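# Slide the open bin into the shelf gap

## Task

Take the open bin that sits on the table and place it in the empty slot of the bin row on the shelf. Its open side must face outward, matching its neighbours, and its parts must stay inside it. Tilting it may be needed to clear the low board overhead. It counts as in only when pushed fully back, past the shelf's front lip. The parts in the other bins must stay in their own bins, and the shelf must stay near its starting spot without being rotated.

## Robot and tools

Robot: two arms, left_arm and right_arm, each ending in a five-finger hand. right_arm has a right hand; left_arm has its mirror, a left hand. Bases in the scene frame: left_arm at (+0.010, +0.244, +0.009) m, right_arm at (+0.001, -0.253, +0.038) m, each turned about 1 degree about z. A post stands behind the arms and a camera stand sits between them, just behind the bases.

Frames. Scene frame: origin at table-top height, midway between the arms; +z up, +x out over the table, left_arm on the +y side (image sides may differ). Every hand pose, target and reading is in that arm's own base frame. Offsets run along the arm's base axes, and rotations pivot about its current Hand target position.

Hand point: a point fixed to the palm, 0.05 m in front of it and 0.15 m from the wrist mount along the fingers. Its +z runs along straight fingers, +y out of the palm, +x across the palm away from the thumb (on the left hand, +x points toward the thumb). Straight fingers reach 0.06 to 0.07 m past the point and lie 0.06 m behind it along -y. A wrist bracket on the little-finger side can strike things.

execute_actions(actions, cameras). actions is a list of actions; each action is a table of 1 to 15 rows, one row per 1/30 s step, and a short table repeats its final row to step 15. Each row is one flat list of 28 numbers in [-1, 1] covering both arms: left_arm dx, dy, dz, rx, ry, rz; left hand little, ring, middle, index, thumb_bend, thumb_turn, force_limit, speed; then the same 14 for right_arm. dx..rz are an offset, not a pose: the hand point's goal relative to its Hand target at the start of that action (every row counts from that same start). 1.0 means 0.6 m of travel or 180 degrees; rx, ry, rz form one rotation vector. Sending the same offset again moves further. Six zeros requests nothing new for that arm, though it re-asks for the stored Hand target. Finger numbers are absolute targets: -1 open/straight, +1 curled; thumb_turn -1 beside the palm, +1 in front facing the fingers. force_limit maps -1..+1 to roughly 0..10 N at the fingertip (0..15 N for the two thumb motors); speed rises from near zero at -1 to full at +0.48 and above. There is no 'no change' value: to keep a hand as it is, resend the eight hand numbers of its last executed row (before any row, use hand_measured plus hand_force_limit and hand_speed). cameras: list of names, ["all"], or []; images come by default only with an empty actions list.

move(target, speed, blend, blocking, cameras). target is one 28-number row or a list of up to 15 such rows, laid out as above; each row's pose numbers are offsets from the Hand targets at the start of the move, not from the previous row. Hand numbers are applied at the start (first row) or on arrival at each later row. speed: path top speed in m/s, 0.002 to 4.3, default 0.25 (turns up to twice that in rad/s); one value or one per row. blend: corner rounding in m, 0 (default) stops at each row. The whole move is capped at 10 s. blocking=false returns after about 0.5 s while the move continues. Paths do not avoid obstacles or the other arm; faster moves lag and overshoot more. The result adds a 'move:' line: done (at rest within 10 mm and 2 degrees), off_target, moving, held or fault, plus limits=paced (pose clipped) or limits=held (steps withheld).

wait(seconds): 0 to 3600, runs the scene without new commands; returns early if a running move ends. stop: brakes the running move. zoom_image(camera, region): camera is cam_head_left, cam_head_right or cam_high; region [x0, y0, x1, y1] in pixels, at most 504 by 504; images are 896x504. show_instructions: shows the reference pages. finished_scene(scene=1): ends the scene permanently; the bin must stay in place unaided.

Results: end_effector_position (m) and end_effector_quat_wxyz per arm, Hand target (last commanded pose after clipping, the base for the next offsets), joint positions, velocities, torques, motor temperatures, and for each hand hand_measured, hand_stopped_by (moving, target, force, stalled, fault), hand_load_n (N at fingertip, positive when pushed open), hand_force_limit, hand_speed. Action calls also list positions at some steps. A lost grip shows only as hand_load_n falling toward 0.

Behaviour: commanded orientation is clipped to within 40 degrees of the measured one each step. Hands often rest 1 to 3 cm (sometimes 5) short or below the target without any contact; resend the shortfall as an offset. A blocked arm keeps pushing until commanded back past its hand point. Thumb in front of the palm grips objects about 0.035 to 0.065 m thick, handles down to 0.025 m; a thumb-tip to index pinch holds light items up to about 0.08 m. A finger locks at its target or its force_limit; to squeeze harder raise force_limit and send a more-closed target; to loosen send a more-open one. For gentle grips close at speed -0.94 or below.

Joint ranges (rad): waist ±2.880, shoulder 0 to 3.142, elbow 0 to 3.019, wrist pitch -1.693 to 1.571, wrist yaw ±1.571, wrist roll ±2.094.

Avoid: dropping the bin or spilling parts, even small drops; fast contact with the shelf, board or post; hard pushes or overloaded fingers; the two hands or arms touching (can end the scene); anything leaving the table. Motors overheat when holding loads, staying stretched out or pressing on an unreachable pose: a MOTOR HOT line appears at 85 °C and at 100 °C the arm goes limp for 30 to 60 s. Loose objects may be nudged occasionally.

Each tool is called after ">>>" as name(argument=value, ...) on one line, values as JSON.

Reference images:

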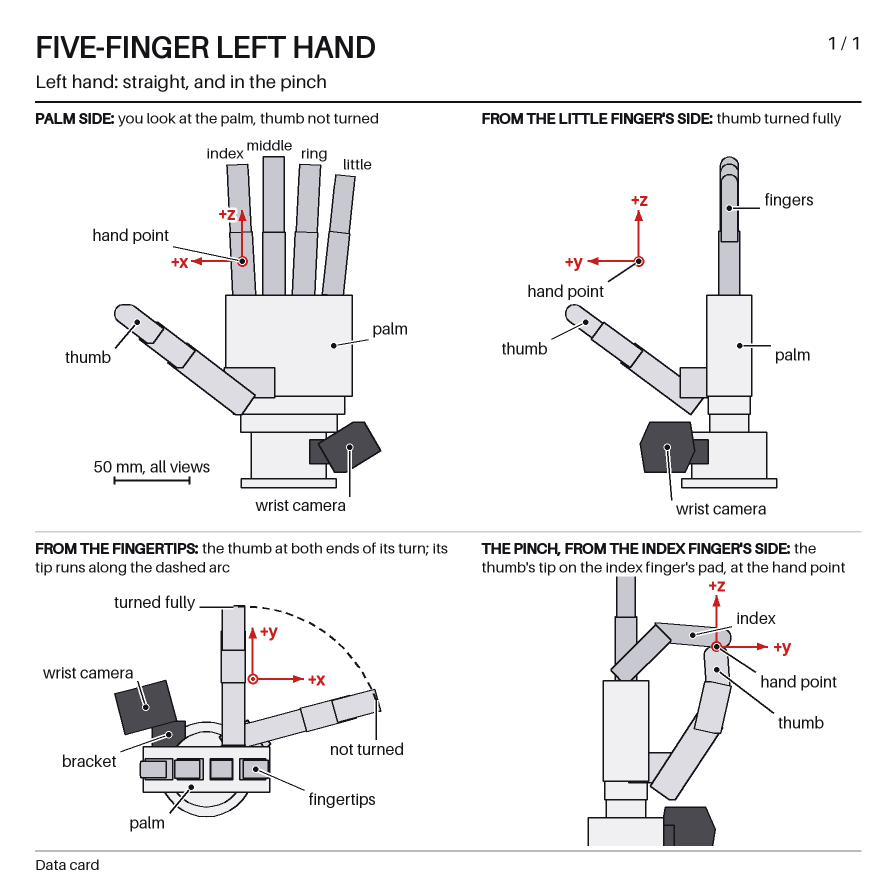

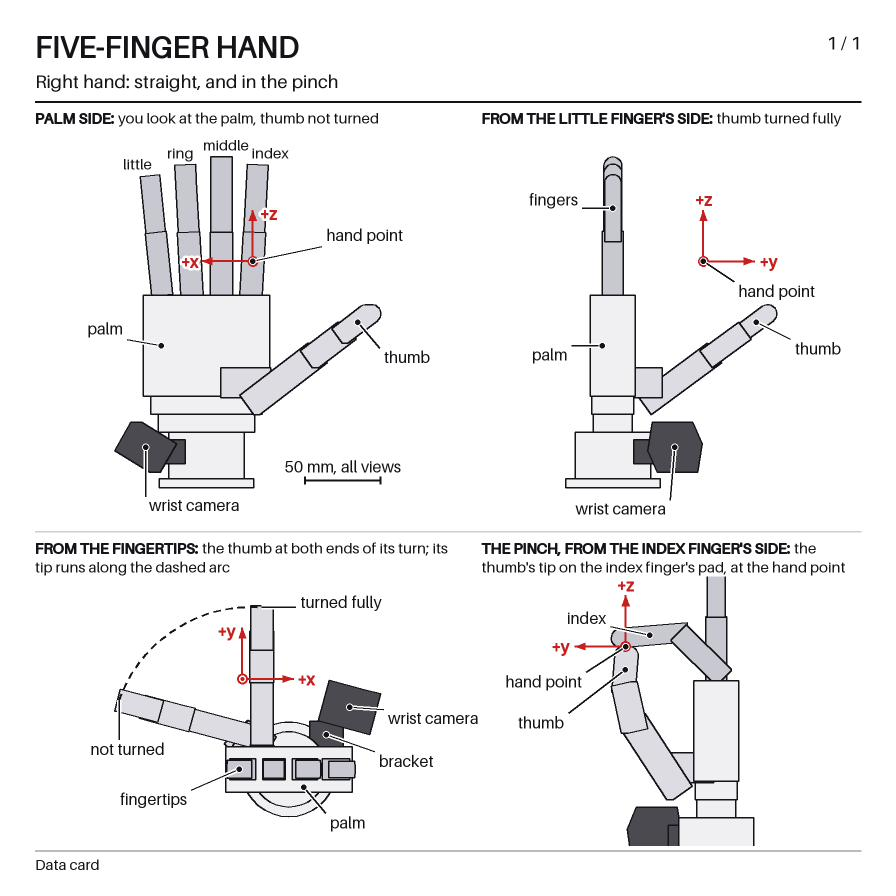

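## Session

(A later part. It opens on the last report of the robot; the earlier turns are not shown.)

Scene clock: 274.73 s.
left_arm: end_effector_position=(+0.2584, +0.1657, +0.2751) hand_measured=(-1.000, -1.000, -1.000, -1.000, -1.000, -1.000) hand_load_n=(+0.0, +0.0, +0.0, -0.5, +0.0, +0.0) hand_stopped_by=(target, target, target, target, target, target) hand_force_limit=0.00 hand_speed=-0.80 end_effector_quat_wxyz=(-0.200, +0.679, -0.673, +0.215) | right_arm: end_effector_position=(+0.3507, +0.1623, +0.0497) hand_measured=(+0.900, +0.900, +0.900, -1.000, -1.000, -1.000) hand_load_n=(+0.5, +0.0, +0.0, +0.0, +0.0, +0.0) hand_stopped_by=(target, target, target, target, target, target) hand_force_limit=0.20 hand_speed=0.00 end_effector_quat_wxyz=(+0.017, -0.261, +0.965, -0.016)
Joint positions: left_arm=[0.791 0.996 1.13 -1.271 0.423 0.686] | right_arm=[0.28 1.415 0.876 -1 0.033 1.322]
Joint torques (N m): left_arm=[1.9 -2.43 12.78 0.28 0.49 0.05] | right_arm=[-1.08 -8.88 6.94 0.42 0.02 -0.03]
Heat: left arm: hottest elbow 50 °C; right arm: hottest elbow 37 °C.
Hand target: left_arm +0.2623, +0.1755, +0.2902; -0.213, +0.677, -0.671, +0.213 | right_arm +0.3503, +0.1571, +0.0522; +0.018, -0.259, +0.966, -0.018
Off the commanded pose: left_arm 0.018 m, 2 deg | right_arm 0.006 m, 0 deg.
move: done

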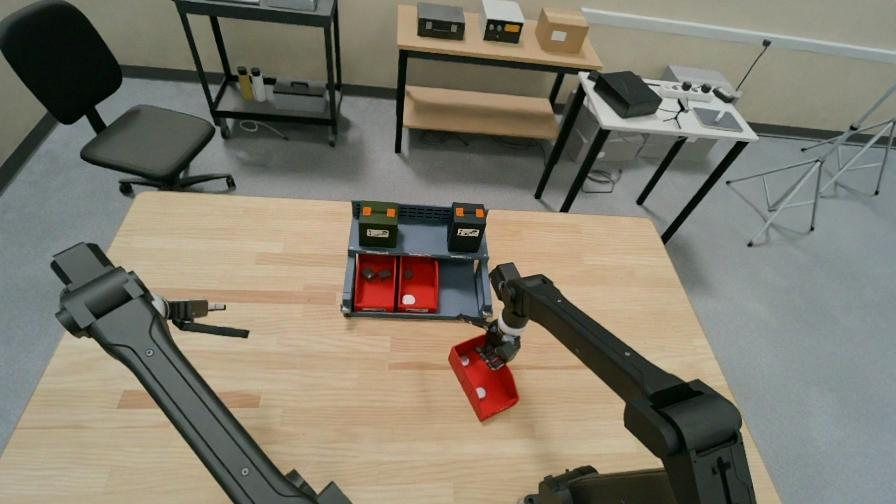

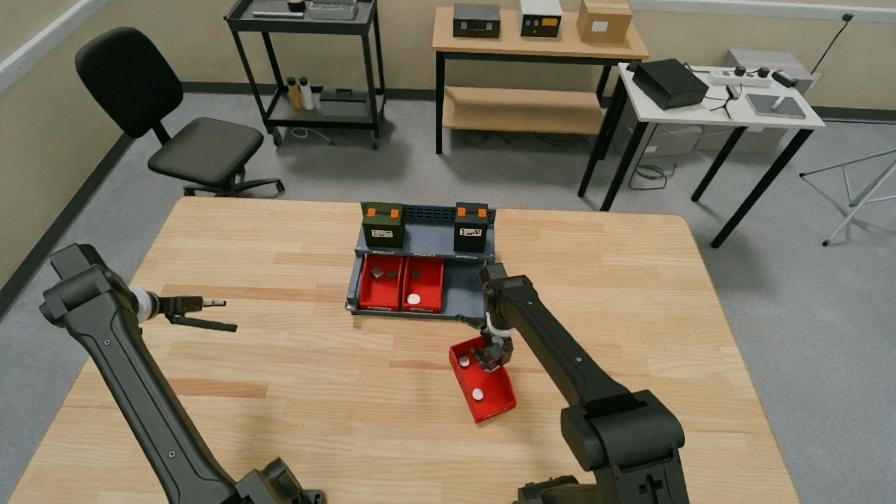

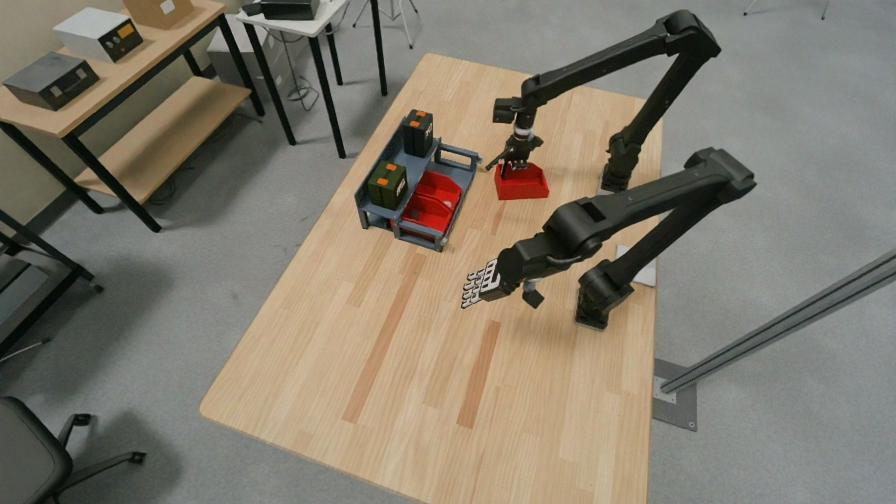

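>>> move(target=[[0,0,0,0,0,0,-1,-1,-1,-1,-1,-1,0,-0.8,-0.02,0.01,0.0,0,0,0,0.9,0.9,0.9,-1,-1,-1,0.2,0],[0,0,0,0,0,0,-1,-1,-1,-1,-1,-1,0,-0.8,-0.03,0.015,0.1,0,0,0,0.9,0.9,0.9,-1,-1,-1,0.2,0],[0,0,0,0,0,0,-1,-1,-1,-1,-1,-1,0,-0.8,-0.18,0.037,0.1,0,0,0,0.9,0.9,0.9,-1,-1,-1,0.2,0],[0,0,0,0,0,0,-1,-1,-1,-1,-1,-1,0,-0.8,-0.18,0.037,-0.005,0,0,0,0.9,0.9,0.9,-1,-1,-1,0.2,0]], speed=0.15, cameras=["all"])

>>> zoom_image(camera="cam_high", region=[440, 90, 620, 260])

>>> zoom_image(camera="cam_head_left", region=[380, 280, 540, 460])

Scene clock: 285.30 s.
left_arm: end_effector_position=(+0.2584, +0.1657, +0.2751) hand_measured=(-1.000, -1.000, -1.000, -1.000, -1.000, -1.000) hand_load_n=(+0.0, +0.0, +0.5, +0.0, +0.0, +0.0) hand_stopped_by=(target, target, target, target, target, target) hand_force_limit=0.00 hand_speed=-0.80 end_effector_quat_wxyz=(-0.200, +0.679, -0.673, +0.215) | right_arm: end_effector_position=(+0.2419, +0.1761, +0.0517) hand_measured=(+0.900, +0.900, +0.900, -1.000, -1.000, -1.000) hand_load_n=(+0.0, +0.0, +0.0, +0.0, +0.0, +0.0) hand_stopped_by=(target, target, target, target, target, target) hand_force_limit=0.20 hand_speed=0.00 end_effector_quat_wxyz=(+0.017, -0.257, +0.966, -0.016)
Joint positions: left_arm=[0.791 0.996 1.13 -1.271 0.423 0.686] | right_arm=[0.447 1.137 0.643 -1.048 0.038 1.496]
Joint torques (N m): left_arm=[1.9 -2.43 12.77 0.28 0.48 0.04] | right_arm=[0.67 -2.84 7.28 0.91 0.05 0.11]
Heat: left arm: hottest elbow 50 °C; right arm: hottest elbow 37 °C.
Hand target: left_arm +0.2623, +0.1755, +0.2902; -0.213, +0.677, -0.671, +0.213 | right_arm +0.2421, +0.1794, +0.0491; +0.017, -0.259, +0.965, -0.017
Off the commanded pose: left_arm 0.018 m, 2 deg | right_arm 0.004 m, 0 deg.
move: done

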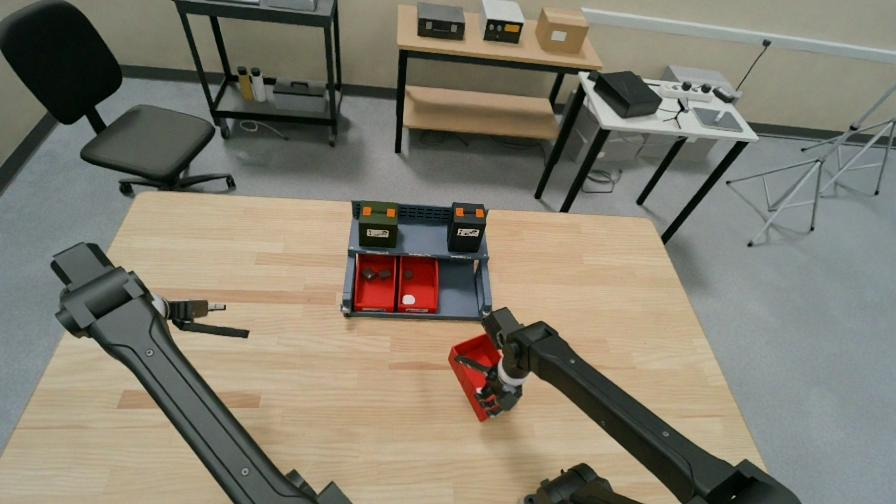

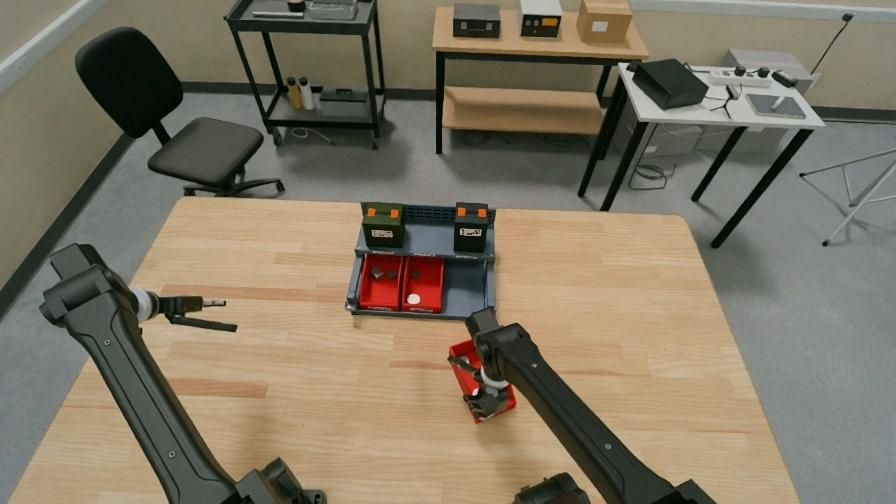

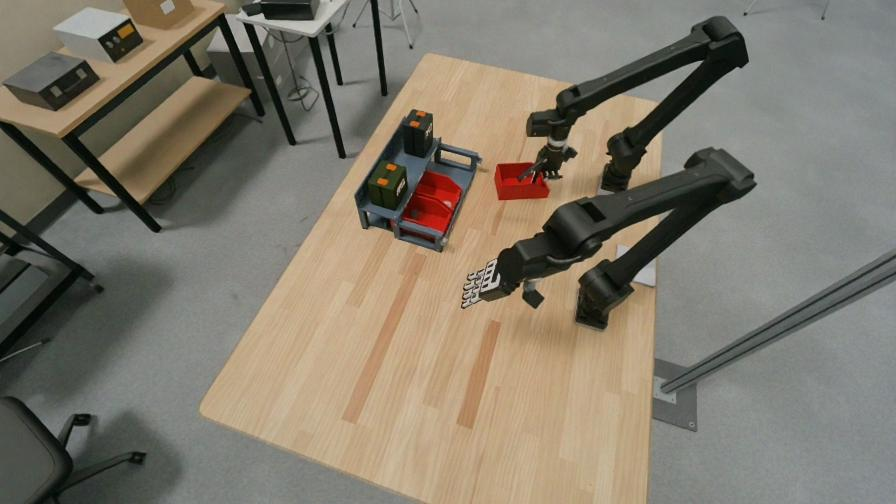

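Scaled by 2.800 from the camera's image (finer frame: 1280x720).

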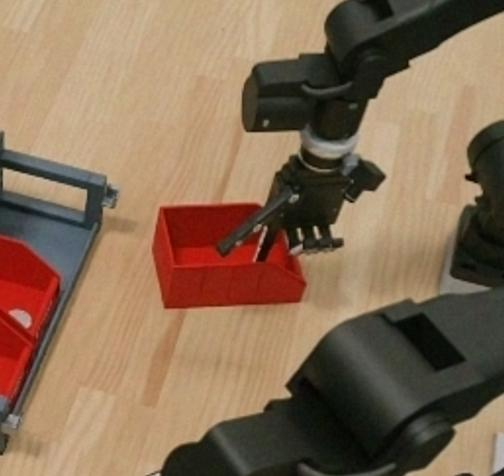

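Scaled by 2.800 from the camera's image (finer frame: 1280x720).

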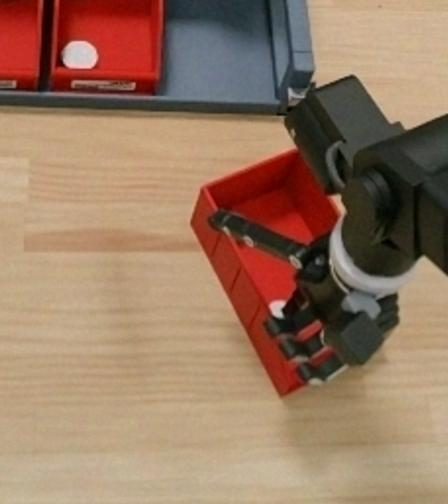

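>>> move(target=[[0,0,0,0,0,0,-1,-1,-1,-1,-1,-1,0,-0.8,-0.02,0.06,0.0,0,0,0,0.9,0.9,0.9,-1,-1,-1,0.2,0],[0,0,0,0,0,0,-1,-1,-1,-1,-1,-1,0,-0.8,-0.028,0.103,0.0,0,0,0,0.9,0.9,0.9,-1,-1,-1,0.2,0]], speed=0.1, blend=0.02, cameras=["all"])

>>> zoom_image(camera="cam_high", region=[440, 90, 620, 260])

>>> zoom_image(camera="cam_head_left", region=[380, 280, 540, 460])

Scene clock: 292.67 s.
left_arm: end_effector_position=(+0.2584, +0.1657, +0.2751) hand_measured=(-1.000, -1.000, -1.000, -1.000, -1.000, -1.000) hand_load_n=(+0.5, +0.0, +0.0, +0.0, +0.0, +0.0) hand_stopped_by=(target, target, target, target, target, target) hand_force_limit=0.00 hand_speed=-0.80 end_effector_quat_wxyz=(-0.200, +0.679, -0.673, +0.215) | right_arm: end_effector_position=(+0.2114, +0.2259, +0.0381) hand_measured=(+0.900, +0.900, +0.900, -1.000, -1.000, -1.000) hand_load_n=(+0.0, +0.0, +0.0, +0.0, +0.0, +0.0) hand_stopped_by=(target, target, target, target, target, target) hand_force_limit=0.20 hand_speed=0.00 end_effector_quat_wxyz=(-0.001, -0.258, +0.966, -0.024)
Joint positions: left_arm=[0.791 0.996 1.13 -1.271 0.423 0.686] | right_arm=[0.669 1.194 0.648 -1.045 0.043 1.719]
Joint torques (N m): left_arm=[1.96 -2.49 12.77 0.28 0.48 0.04] | right_arm=[0.85 -3.25 9.81 0.88 0.04 0.11]
Heat: left arm: hottest elbow 50 °C; right arm: hottest elbow 37 °C.
Hand target: left_arm +0.2623, +0.1755, +0.2902; -0.213, +0.677, -0.671, +0.213 | right_arm +0.2255, +0.2412, +0.0492; +0.018, -0.259, +0.965, -0.017
Off the commanded pose: left_arm 0.018 m, 2 deg | right_arm 0.024 m, 2 deg.
move: off_target (right_arm); blend cut to 0.0131 m at target 1

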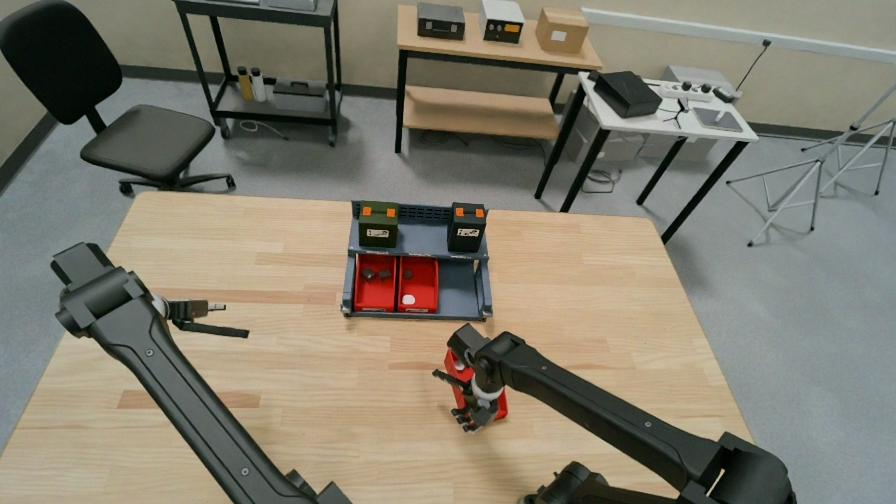

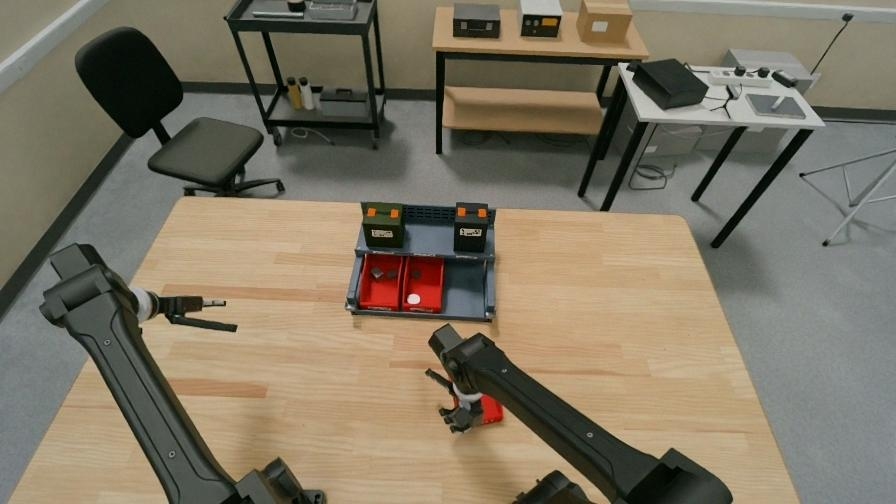

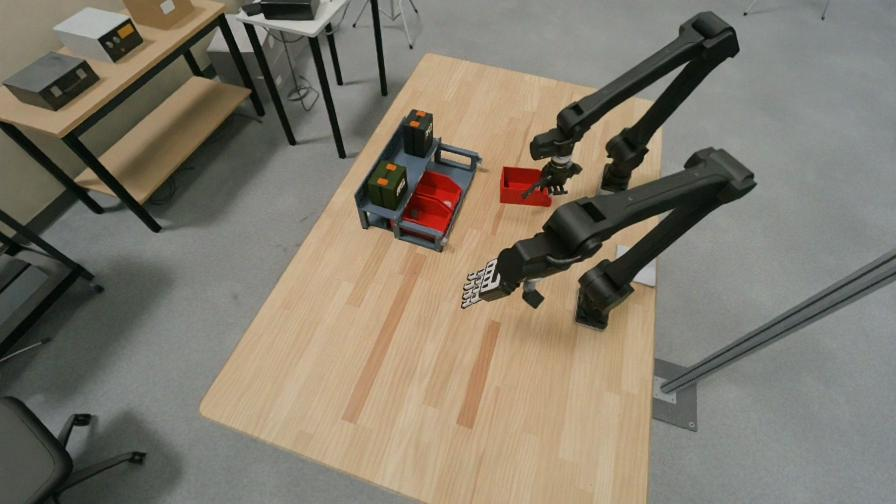

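Scaled by 2.800 from the camera's image (finer frame: 1280x720).

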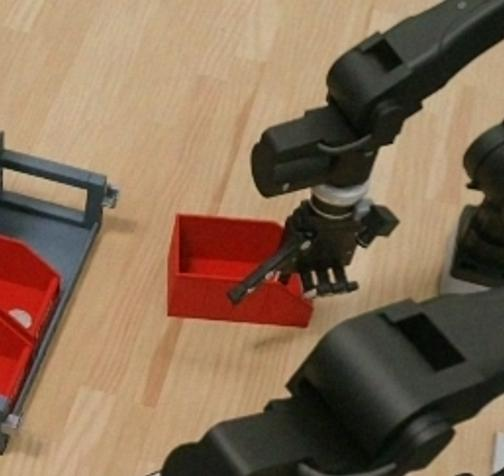

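Scaled by 2.800 from the camera's image (finer frame: 1280x720).

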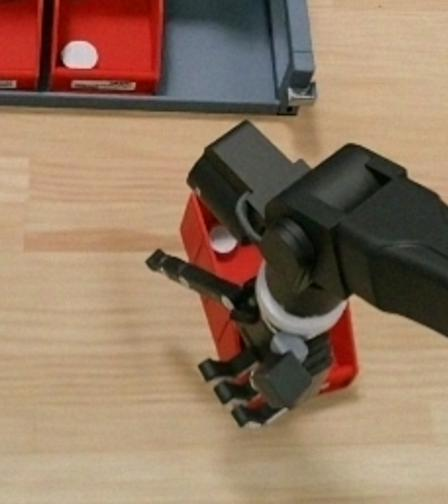

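>>> move(target=[[0,0,0,0,0,0,-1,-1,-1,-1,-1,-1,0,-0.8,0,-0.02,0.0,0,0,0,0.9,0.9,0.9,-1,-1,-1,0.2,0],[0,0,0,0,0,0,-1,-1,-1,-1,-1,-1,0,-0.8,0,-0.02,0.2,0,0,0,0.9,0.9,0.9,-1,-1,-1,0.2,0],[0,0,0,0,0,0,-1,-1,-1,-1,-1,-1,0,-0.8,0,-0.35,0.2,0,0,0,0.9,0.9,0.9,-1,-1,-1,0.2,0]], speed=0.2, blend=0.02, cameras=["all"])

>>> zoom_image(camera="cam_high", region=[440, 90, 620, 260])

>>> zoom_image(camera="cam_head_left", region=[380, 280, 540, 460])

>>> zoom_image(camera="cam_head_right", region=[380, 280, 540, 460])

Scene clock: 300.00 s.
left_arm: end_effector_position=(+0.2584, +0.1657, +0.2751) hand_measured=(-1.000, -1.000, -1.000, -1.000, -1.000, -1.000) hand_load_n=(+0.0, +0.0, +0.0, +0.0, +0.0, +0.0) hand_stopped_by=(target, target, target, target, target, target) hand_force_limit=0.00 hand_speed=-0.80 end_effector_quat_wxyz=(-0.200, +0.679, -0.673, +0.215) | right_arm: end_effector_position=(+0.2233, +0.0337, +0.1687) hand_measured=(+0.900, +0.900, +0.900, -1.000, -1.000, -1.000) hand_load_n=(+0.0, +0.0, +0.0, +0.0, +0.0, +0.0) hand_stopped_by=(target, target, target, target, target, target) hand_force_limit=0.20 hand_speed=0.00 end_effector_quat_wxyz=(+0.018, -0.261, +0.965, -0.019)
Joint positions: left_arm=[0.791 0.996 1.13 -1.271 0.423 0.686] | right_arm=[-0.128 0.889 0.813 -1.448 0.021 0.914]
Joint torques (N m): left_arm=[1.9 -2.43 12.77 0.28 0.49 0.04] | right_arm=[-1.08 -0.73 8.62 0.65 -0.16 -0.06]
Heat: left arm: hottest elbow 51 °C; right arm: hottest elbow 37 °C.
Hand target: left_arm +0.2623, +0.1755, +0.2902; -0.213, +0.677, -0.671, +0.213 | right_arm +0.2254, +0.0312, +0.1692; +0.017, -0.259, +0.965, -0.017
Off the commanded pose: left_arm 0.018 m, 2 deg | right_arm 0.003 m, 0 deg.
move: done; blend cut to 0.006 m at target 1

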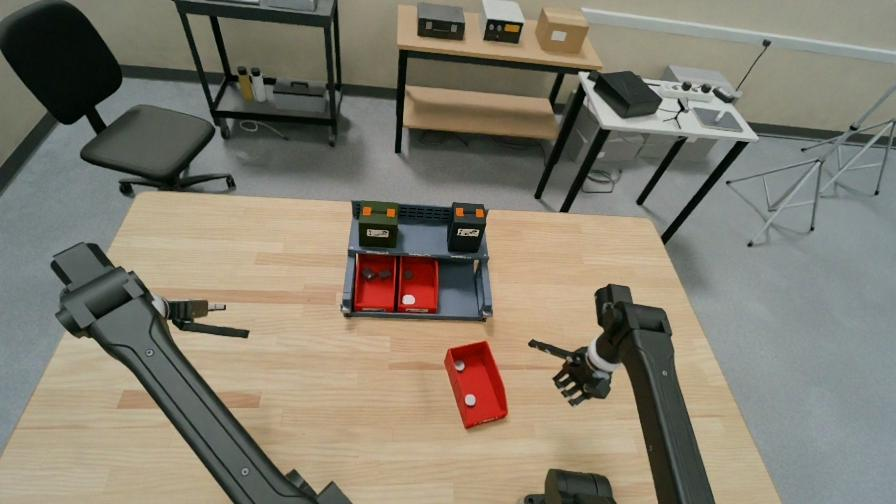

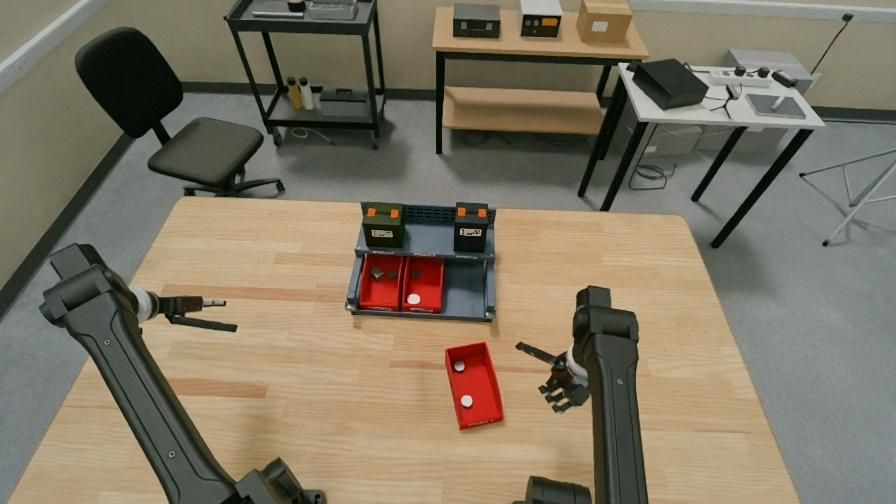

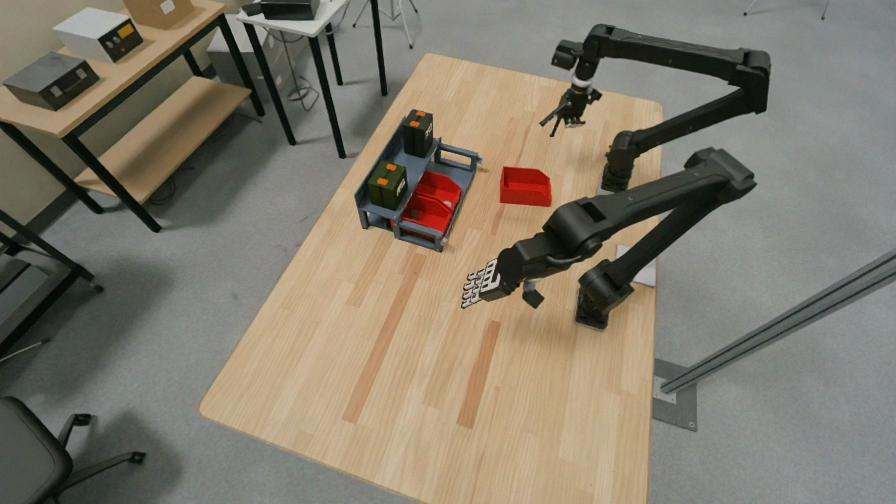

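Scaled by 2.800 from the camera's image (finer frame: 1280x720).

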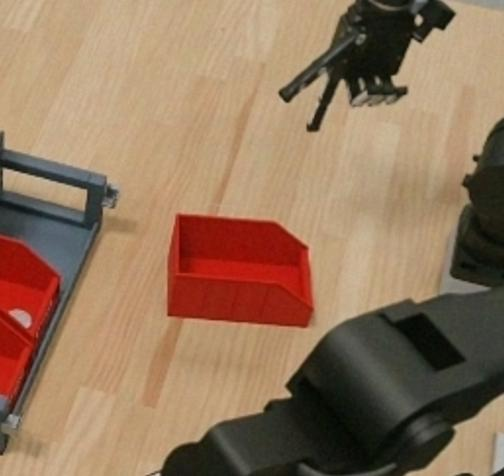

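Scaled by 2.800 from the camera's image (finer frame: 1280x720).

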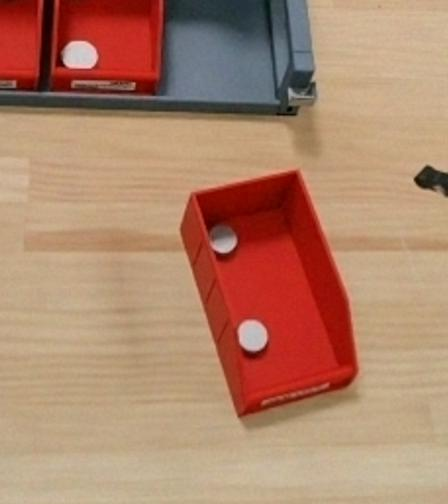

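Scaled by 2.800 from the camera's image (finer frame: 1280x720).

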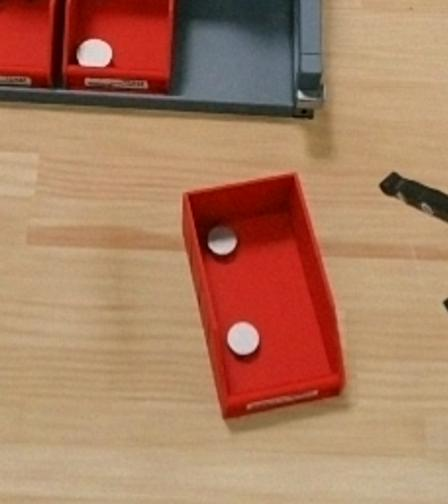

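>>> move(target=[[0,0,0,0,0,0,-1,-1,-1,-1,-1,-1,0,-0.8,-0.174,0.219,0.0,0,0,0.333,-1,-1,-1,-1,-1,-1,0.2,0],[0,0,0,0,0,0,-1,-1,-1,-1,-1,-1,0,-0.8,-0.174,0.219,-0.15,0,0,0.333,-1,-1,-1,-1,-1,-1,0.2,0]], speed=0.2, cameras=["all"])

>>> zoom_image(camera="cam_high", region=[440, 90, 620, 260])

>>> zoom_image(camera="cam_head_left", region=[380, 310, 560, 490])

Scene clock: 323.13 s.
left_arm: end_effector_position=(+0.2584, +0.1657, +0.2751) hand_measured=(-1.000, -1.000, -1.000, -1.000, -1.000, -1.000) hand_load_n=(+0.0, +0.0, +0.0, +0.0, +0.0, +0.0) hand_stopped_by=(target, target, target, target, target, target) hand_force_limit=0.00 hand_speed=-0.80 end_effector_quat_wxyz=(-0.200, +0.679, -0.673, +0.215) | right_arm: end_effector_position=(+0.1218, +0.1603, +0.0813) hand_measured=(-1.000, -1.000, -1.000, -1.000, -1.000, -1.000) hand_load_n=(+0.0, +0.0, +0.0, +0.0, +0.0, +0.0) hand_stopped_by=(target, target, target, target, target, target) hand_force_limit=0.20 hand_speed=0.00 end_effector_quat_wxyz=(-0.024, +0.701, -0.713, +0.007)
Joint positions: left_arm=[0.791 0.996 1.13 -1.271 0.423 0.686] | right_arm=[0.624 0.923 0.596 -1.195 0.007 0.64]
Joint torques (N m): left_arm=[1.9 -2.49 12.77 0.28 0.48 0.05] | right_arm=[0.67 -0.26 7.73 0.96 -0.1 -0.02]
Heat: left arm: hottest elbow 51 °C; right arm: hottest elbow 38 °C.
Hand target: left_arm +0.2623, +0.1755, +0.2902; -0.213, +0.677, -0.671, +0.213 | right_arm +0.1211, +0.1626, +0.0791; -0.024, +0.707, -0.707, +0.006
Off the commanded pose: left_arm 0.018 m, 2 deg | right_arm 0.003 m, 1 deg.
move: done

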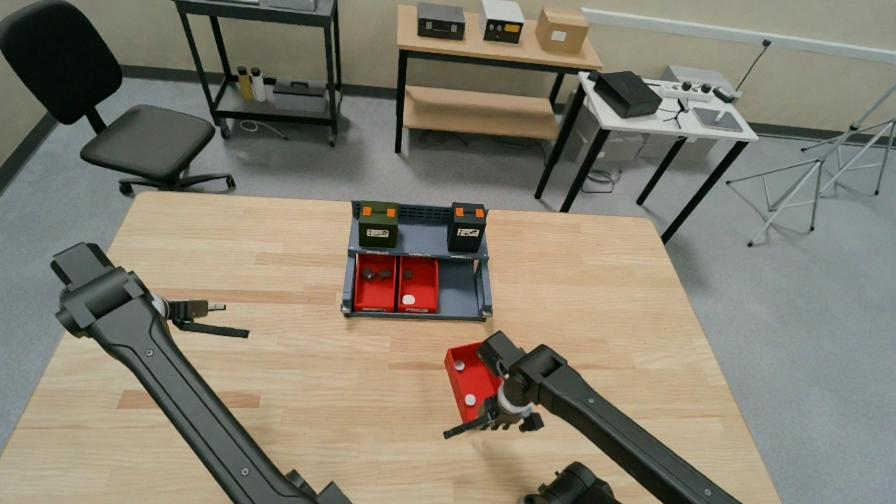

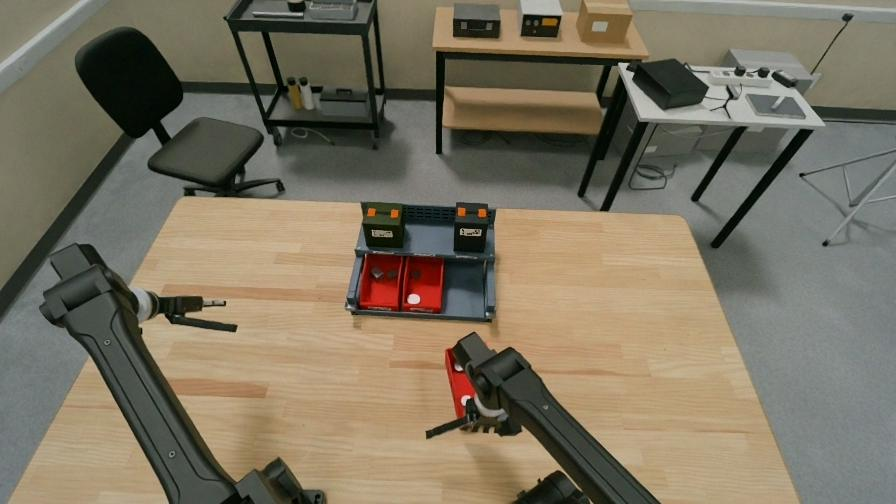

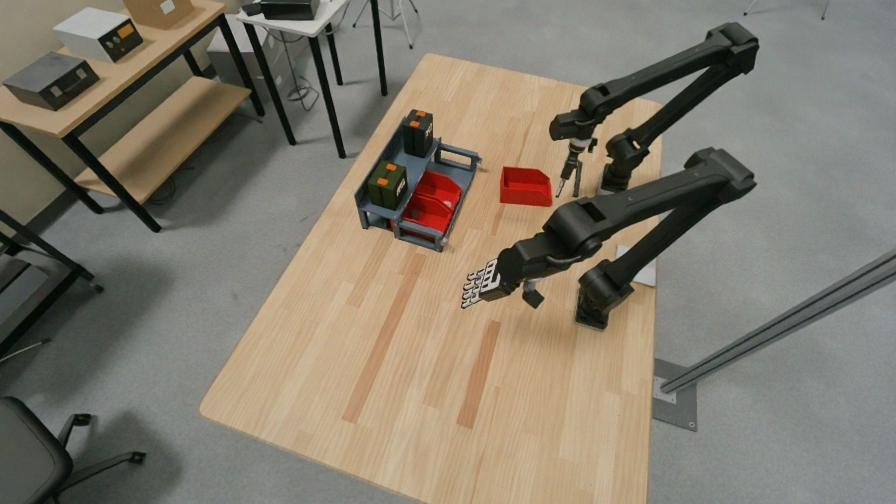

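Scaled by 2.800 from the camera's image (finer frame: 1280x720).

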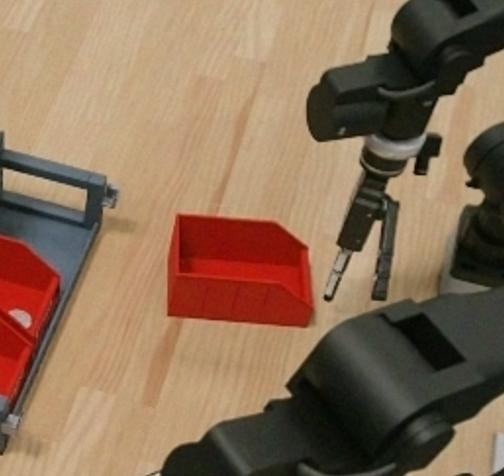

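Scaled by 2.800 from the camera's image (finer frame: 1280x720).

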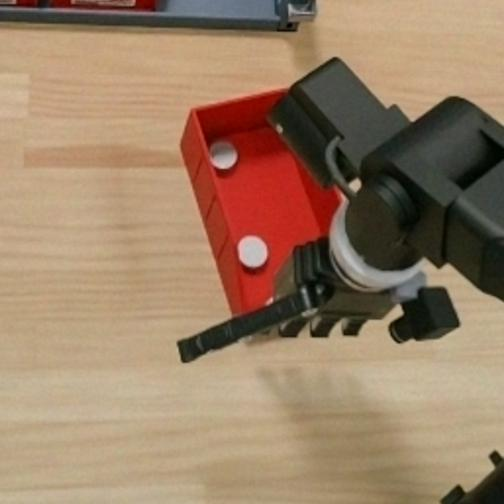

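>>> move(target=[[0,0,0,0,0,0,-1,-1,-1,-1,-1,-1,0,-0.8,-0.012,0,-0.01,0,0,0,-1,-1,-1,-1,-1,-1,0.2,0],[0,0,0,0,0,0,-1,-1,-1,-1,-1,-1,0,-0.8,-0.012,0,-0.072,0,0,0,-1,-1,-1,-1,-1,-1,0.2,0],[0,0,0,0,0,0,-1,-1,-1,-1,-1,-1,0,-0.8,0.07,0,-0.068,0,0,0,-1,-1,-1,-1,-1,-1,0.2,0]], speed=0.08, cameras=["all"])

>>> zoom_image(camera="cam_high", region=[440, 90, 620, 260])

>>> zoom_image(camera="cam_head_left", region=[380, 280, 560, 460])

Scene clock: 329.83 s.
left_arm: end_effector_position=(+0.2584, +0.1657, +0.2751) hand_measured=(-1.000, -1.000, -1.000, -1.000, -1.000, -1.000) hand_load_n=(+0.0, +0.0, +0.0, +0.0, +0.0, +0.0) hand_stopped_by=(target, target, target, target, target, target) hand_force_limit=0.00 hand_speed=-0.80 end_effector_quat_wxyz=(-0.200, +0.679, -0.673, +0.215) | right_arm: end_effector_position=(+0.1257, +0.1560, +0.0378) hand_measured=(-1.000, -1.000, -0.998, -1.000, -1.000, -1.000) hand_load_n=(+0.0, +0.0, -13.5, +0.0, +0.0, +0.0) hand_stopped_by=(target, target, target, target, target, target) hand_force_limit=0.20 hand_speed=0.00 end_effector_quat_wxyz=(+0.008, +0.716, -0.698, -0.021)
Joint positions: left_arm=[0.791 0.996 1.13 -1.271 0.423 0.686] | right_arm=[0.566 1.079 0.547 -1.063 -0.038 0.54]
Joint velocities: left_arm=[within noise] | right_arm=[-0.005 0.005 0.002 0.017 -0.168 -0.037]
Joint torques (N m): left_arm=[1.9 -2.43 12.77 0.28 0.49 0.05] | right_arm=[-2.55 -0.32 9.92 2.54 1.34 0]
Heat: left arm: hottest elbow 51 °C; right arm: hottest elbow 38 °C.
Hand target: left_arm +0.2623, +0.1755, +0.2902; -0.213, +0.677, -0.671, +0.213 | right_arm +0.1631, +0.1626, +0.0383; -0.024, +0.707, -0.707, +0.006
Off the commanded pose: left_arm 0.018 m, 2 deg | right_arm 0.038 m, 5 deg.
move: off_target (right_arm)

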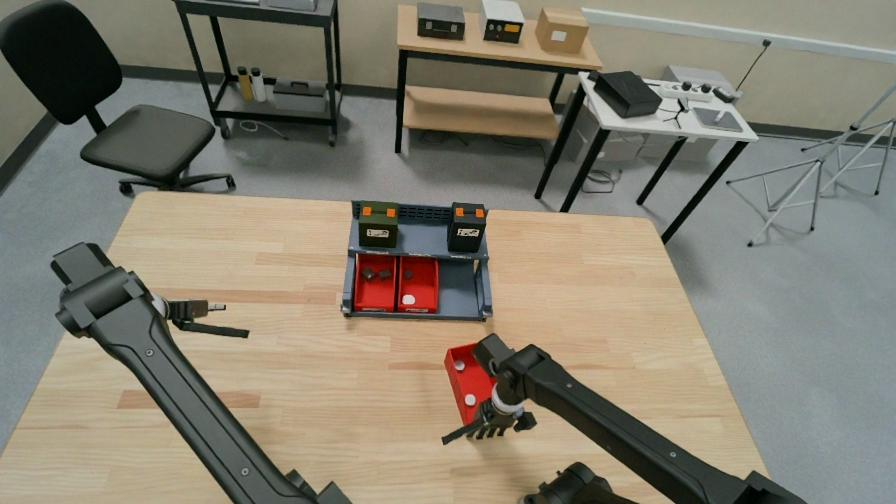

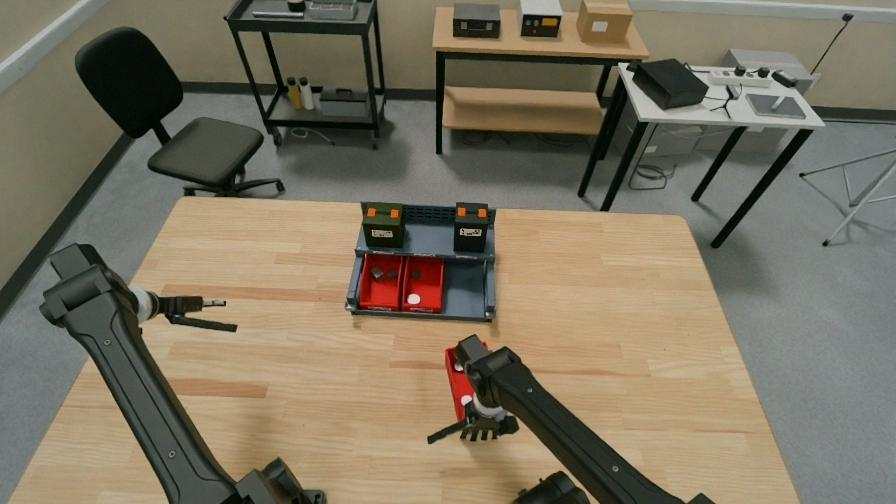

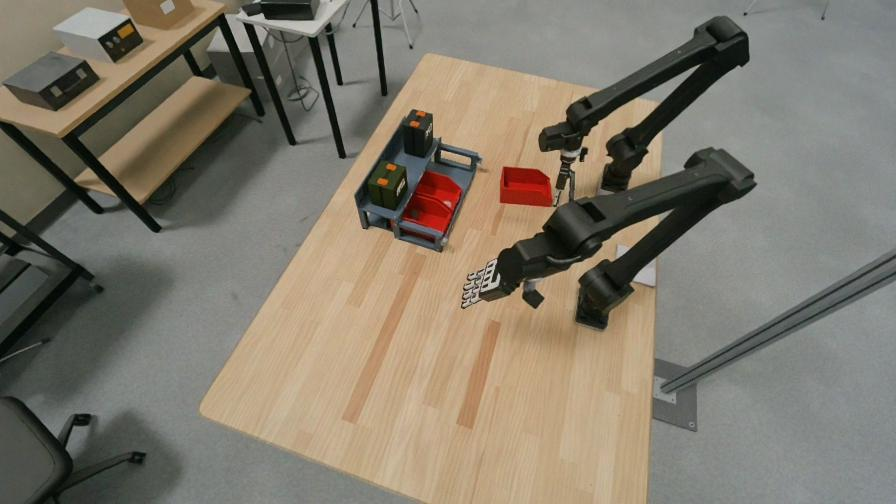

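Scaled by 2.800 from the camera's image (finer frame: 1280x720).

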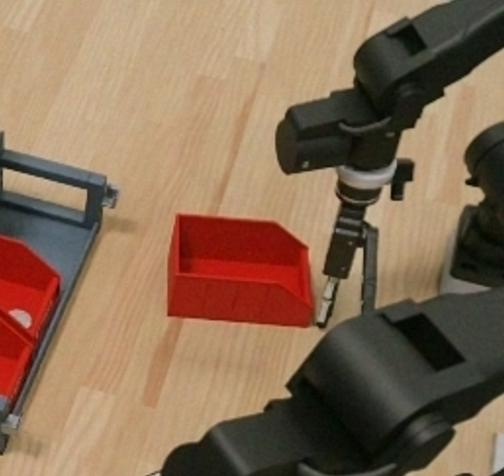

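Scaled by 2.800 from the camera's image (finer frame: 1280x720).

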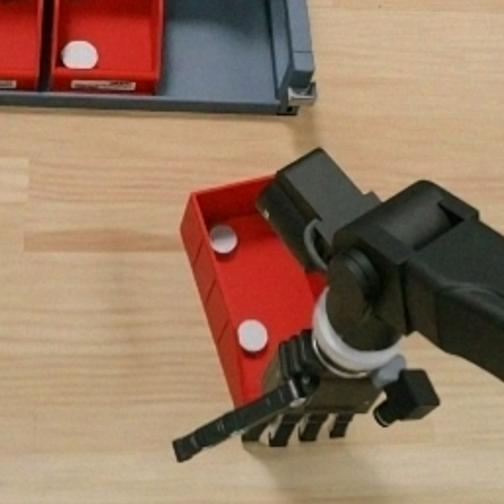

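>>> move(target=[0,0,0,0,0,0,-1,-1,-1,-1,-1,-1,0,-0.8,-0.09,0,0,0,0,0,-1,-1,-1,-1,-1,-1,0.2,0], speed=0.08, cameras=["all"])

>>> zoom_image(camera="cam_high", region=[440, 90, 620, 260])

>>> zoom_image(camera="cam_head_left", region=[380, 280, 560, 460])

Scene clock: 334.57 s.
left_arm: end_effector_position=(+0.2584, +0.1657, +0.2751) hand_measured=(-1.000, -1.000, -1.000, -1.000, -1.000, -1.000) hand_load_n=(+0.0, -0.5, +0.0, +0.0, +0.0, +0.0) hand_stopped_by=(target, target, target, target, target, target) hand_force_limit=0.00 hand_speed=-0.80 end_effector_quat_wxyz=(-0.200, +0.679, -0.673, +0.215) | right_arm: end_effector_position=(+0.1125, +0.1627, +0.0377) hand_measured=(-1.000, -1.000, -1.000, -1.000, -1.000, -1.000) hand_load_n=(+0.0, +0.0, +0.0, +0.0, +0.0, +0.0) hand_stopped_by=(target, target, target, target, target, target) hand_force_limit=0.20 hand_speed=0.00 end_effector_quat_wxyz=(-0.025, +0.706, -0.708, +0.005)
Joint positions: left_arm=[0.791 0.996 1.13 -1.271 0.423 0.686] | right_arm=[0.658 0.968 0.496 -1.047 0.004 0.661]
Joint torques (N m): left_arm=[1.9 -2.43 12.77 0.27 0.48 0.04] | right_arm=[0.79 -2.02 7.24 0.31 0.04 0.13]
Heat: left arm: hottest elbow 51 °C; right arm: hottest elbow 38 °C.
Hand target: left_arm +0.2623, +0.1755, +0.2902; -0.213, +0.677, -0.671, +0.213 | right_arm +0.1091, +0.1626, +0.0383; -0.024, +0.707, -0.707, +0.006
Off the commanded pose: left_arm 0.018 m, 2 deg | right_arm 0.003 m, 0 deg.
move: done

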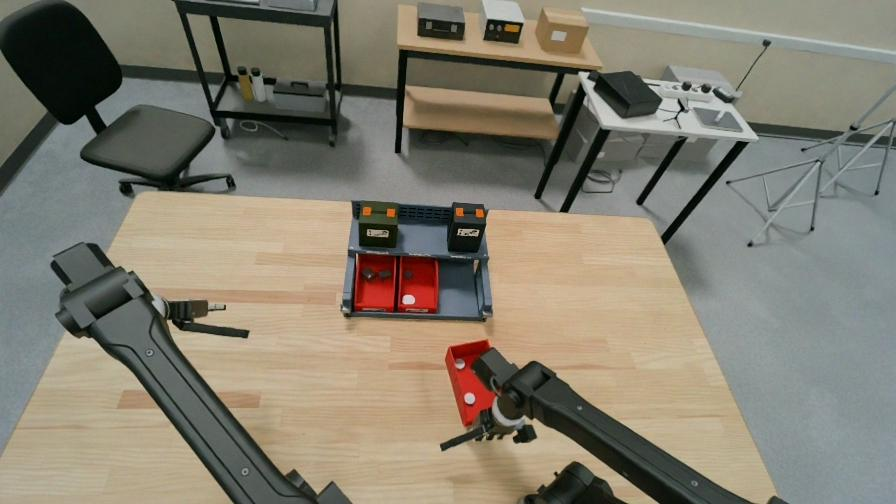

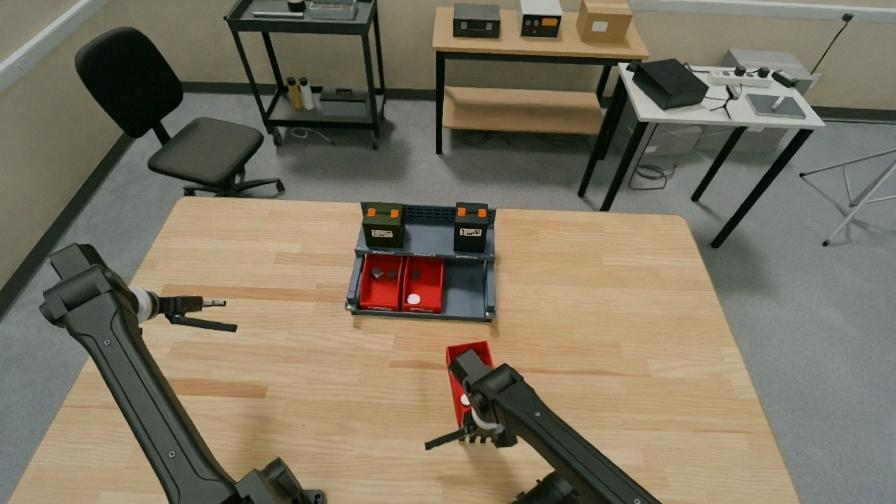

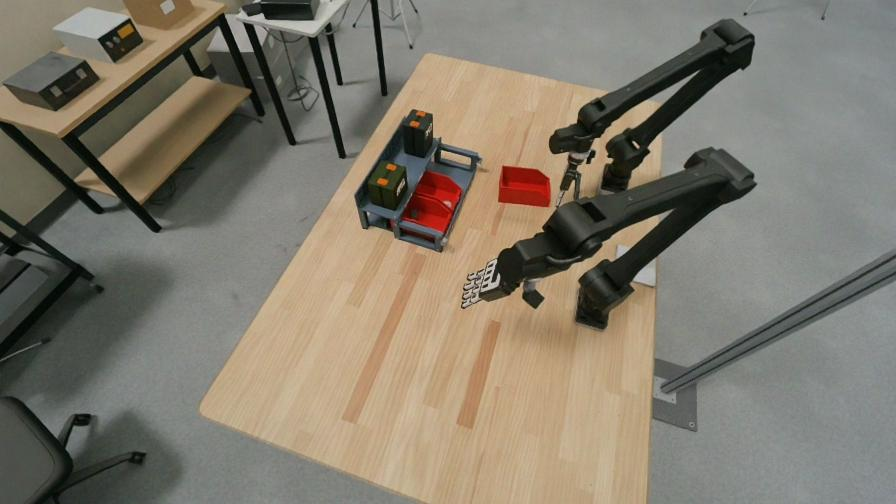

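Scaled by 2.800 from the camera's image (finer frame: 1280x720).

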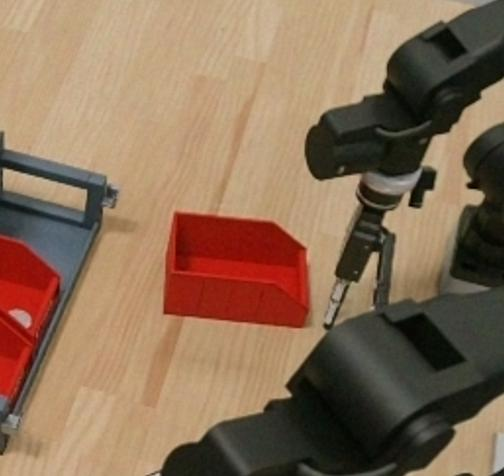

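Scaled by 2.800 from the camera's image (finer frame: 1280x720).

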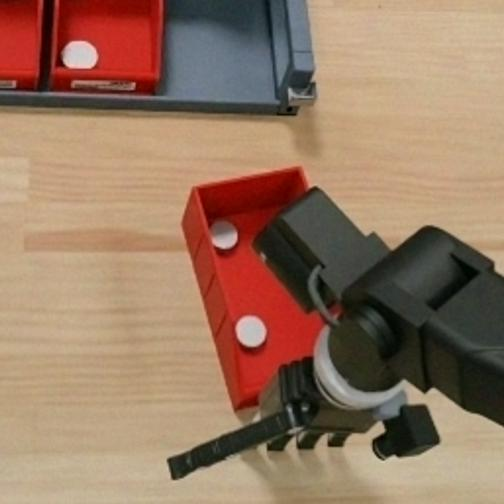

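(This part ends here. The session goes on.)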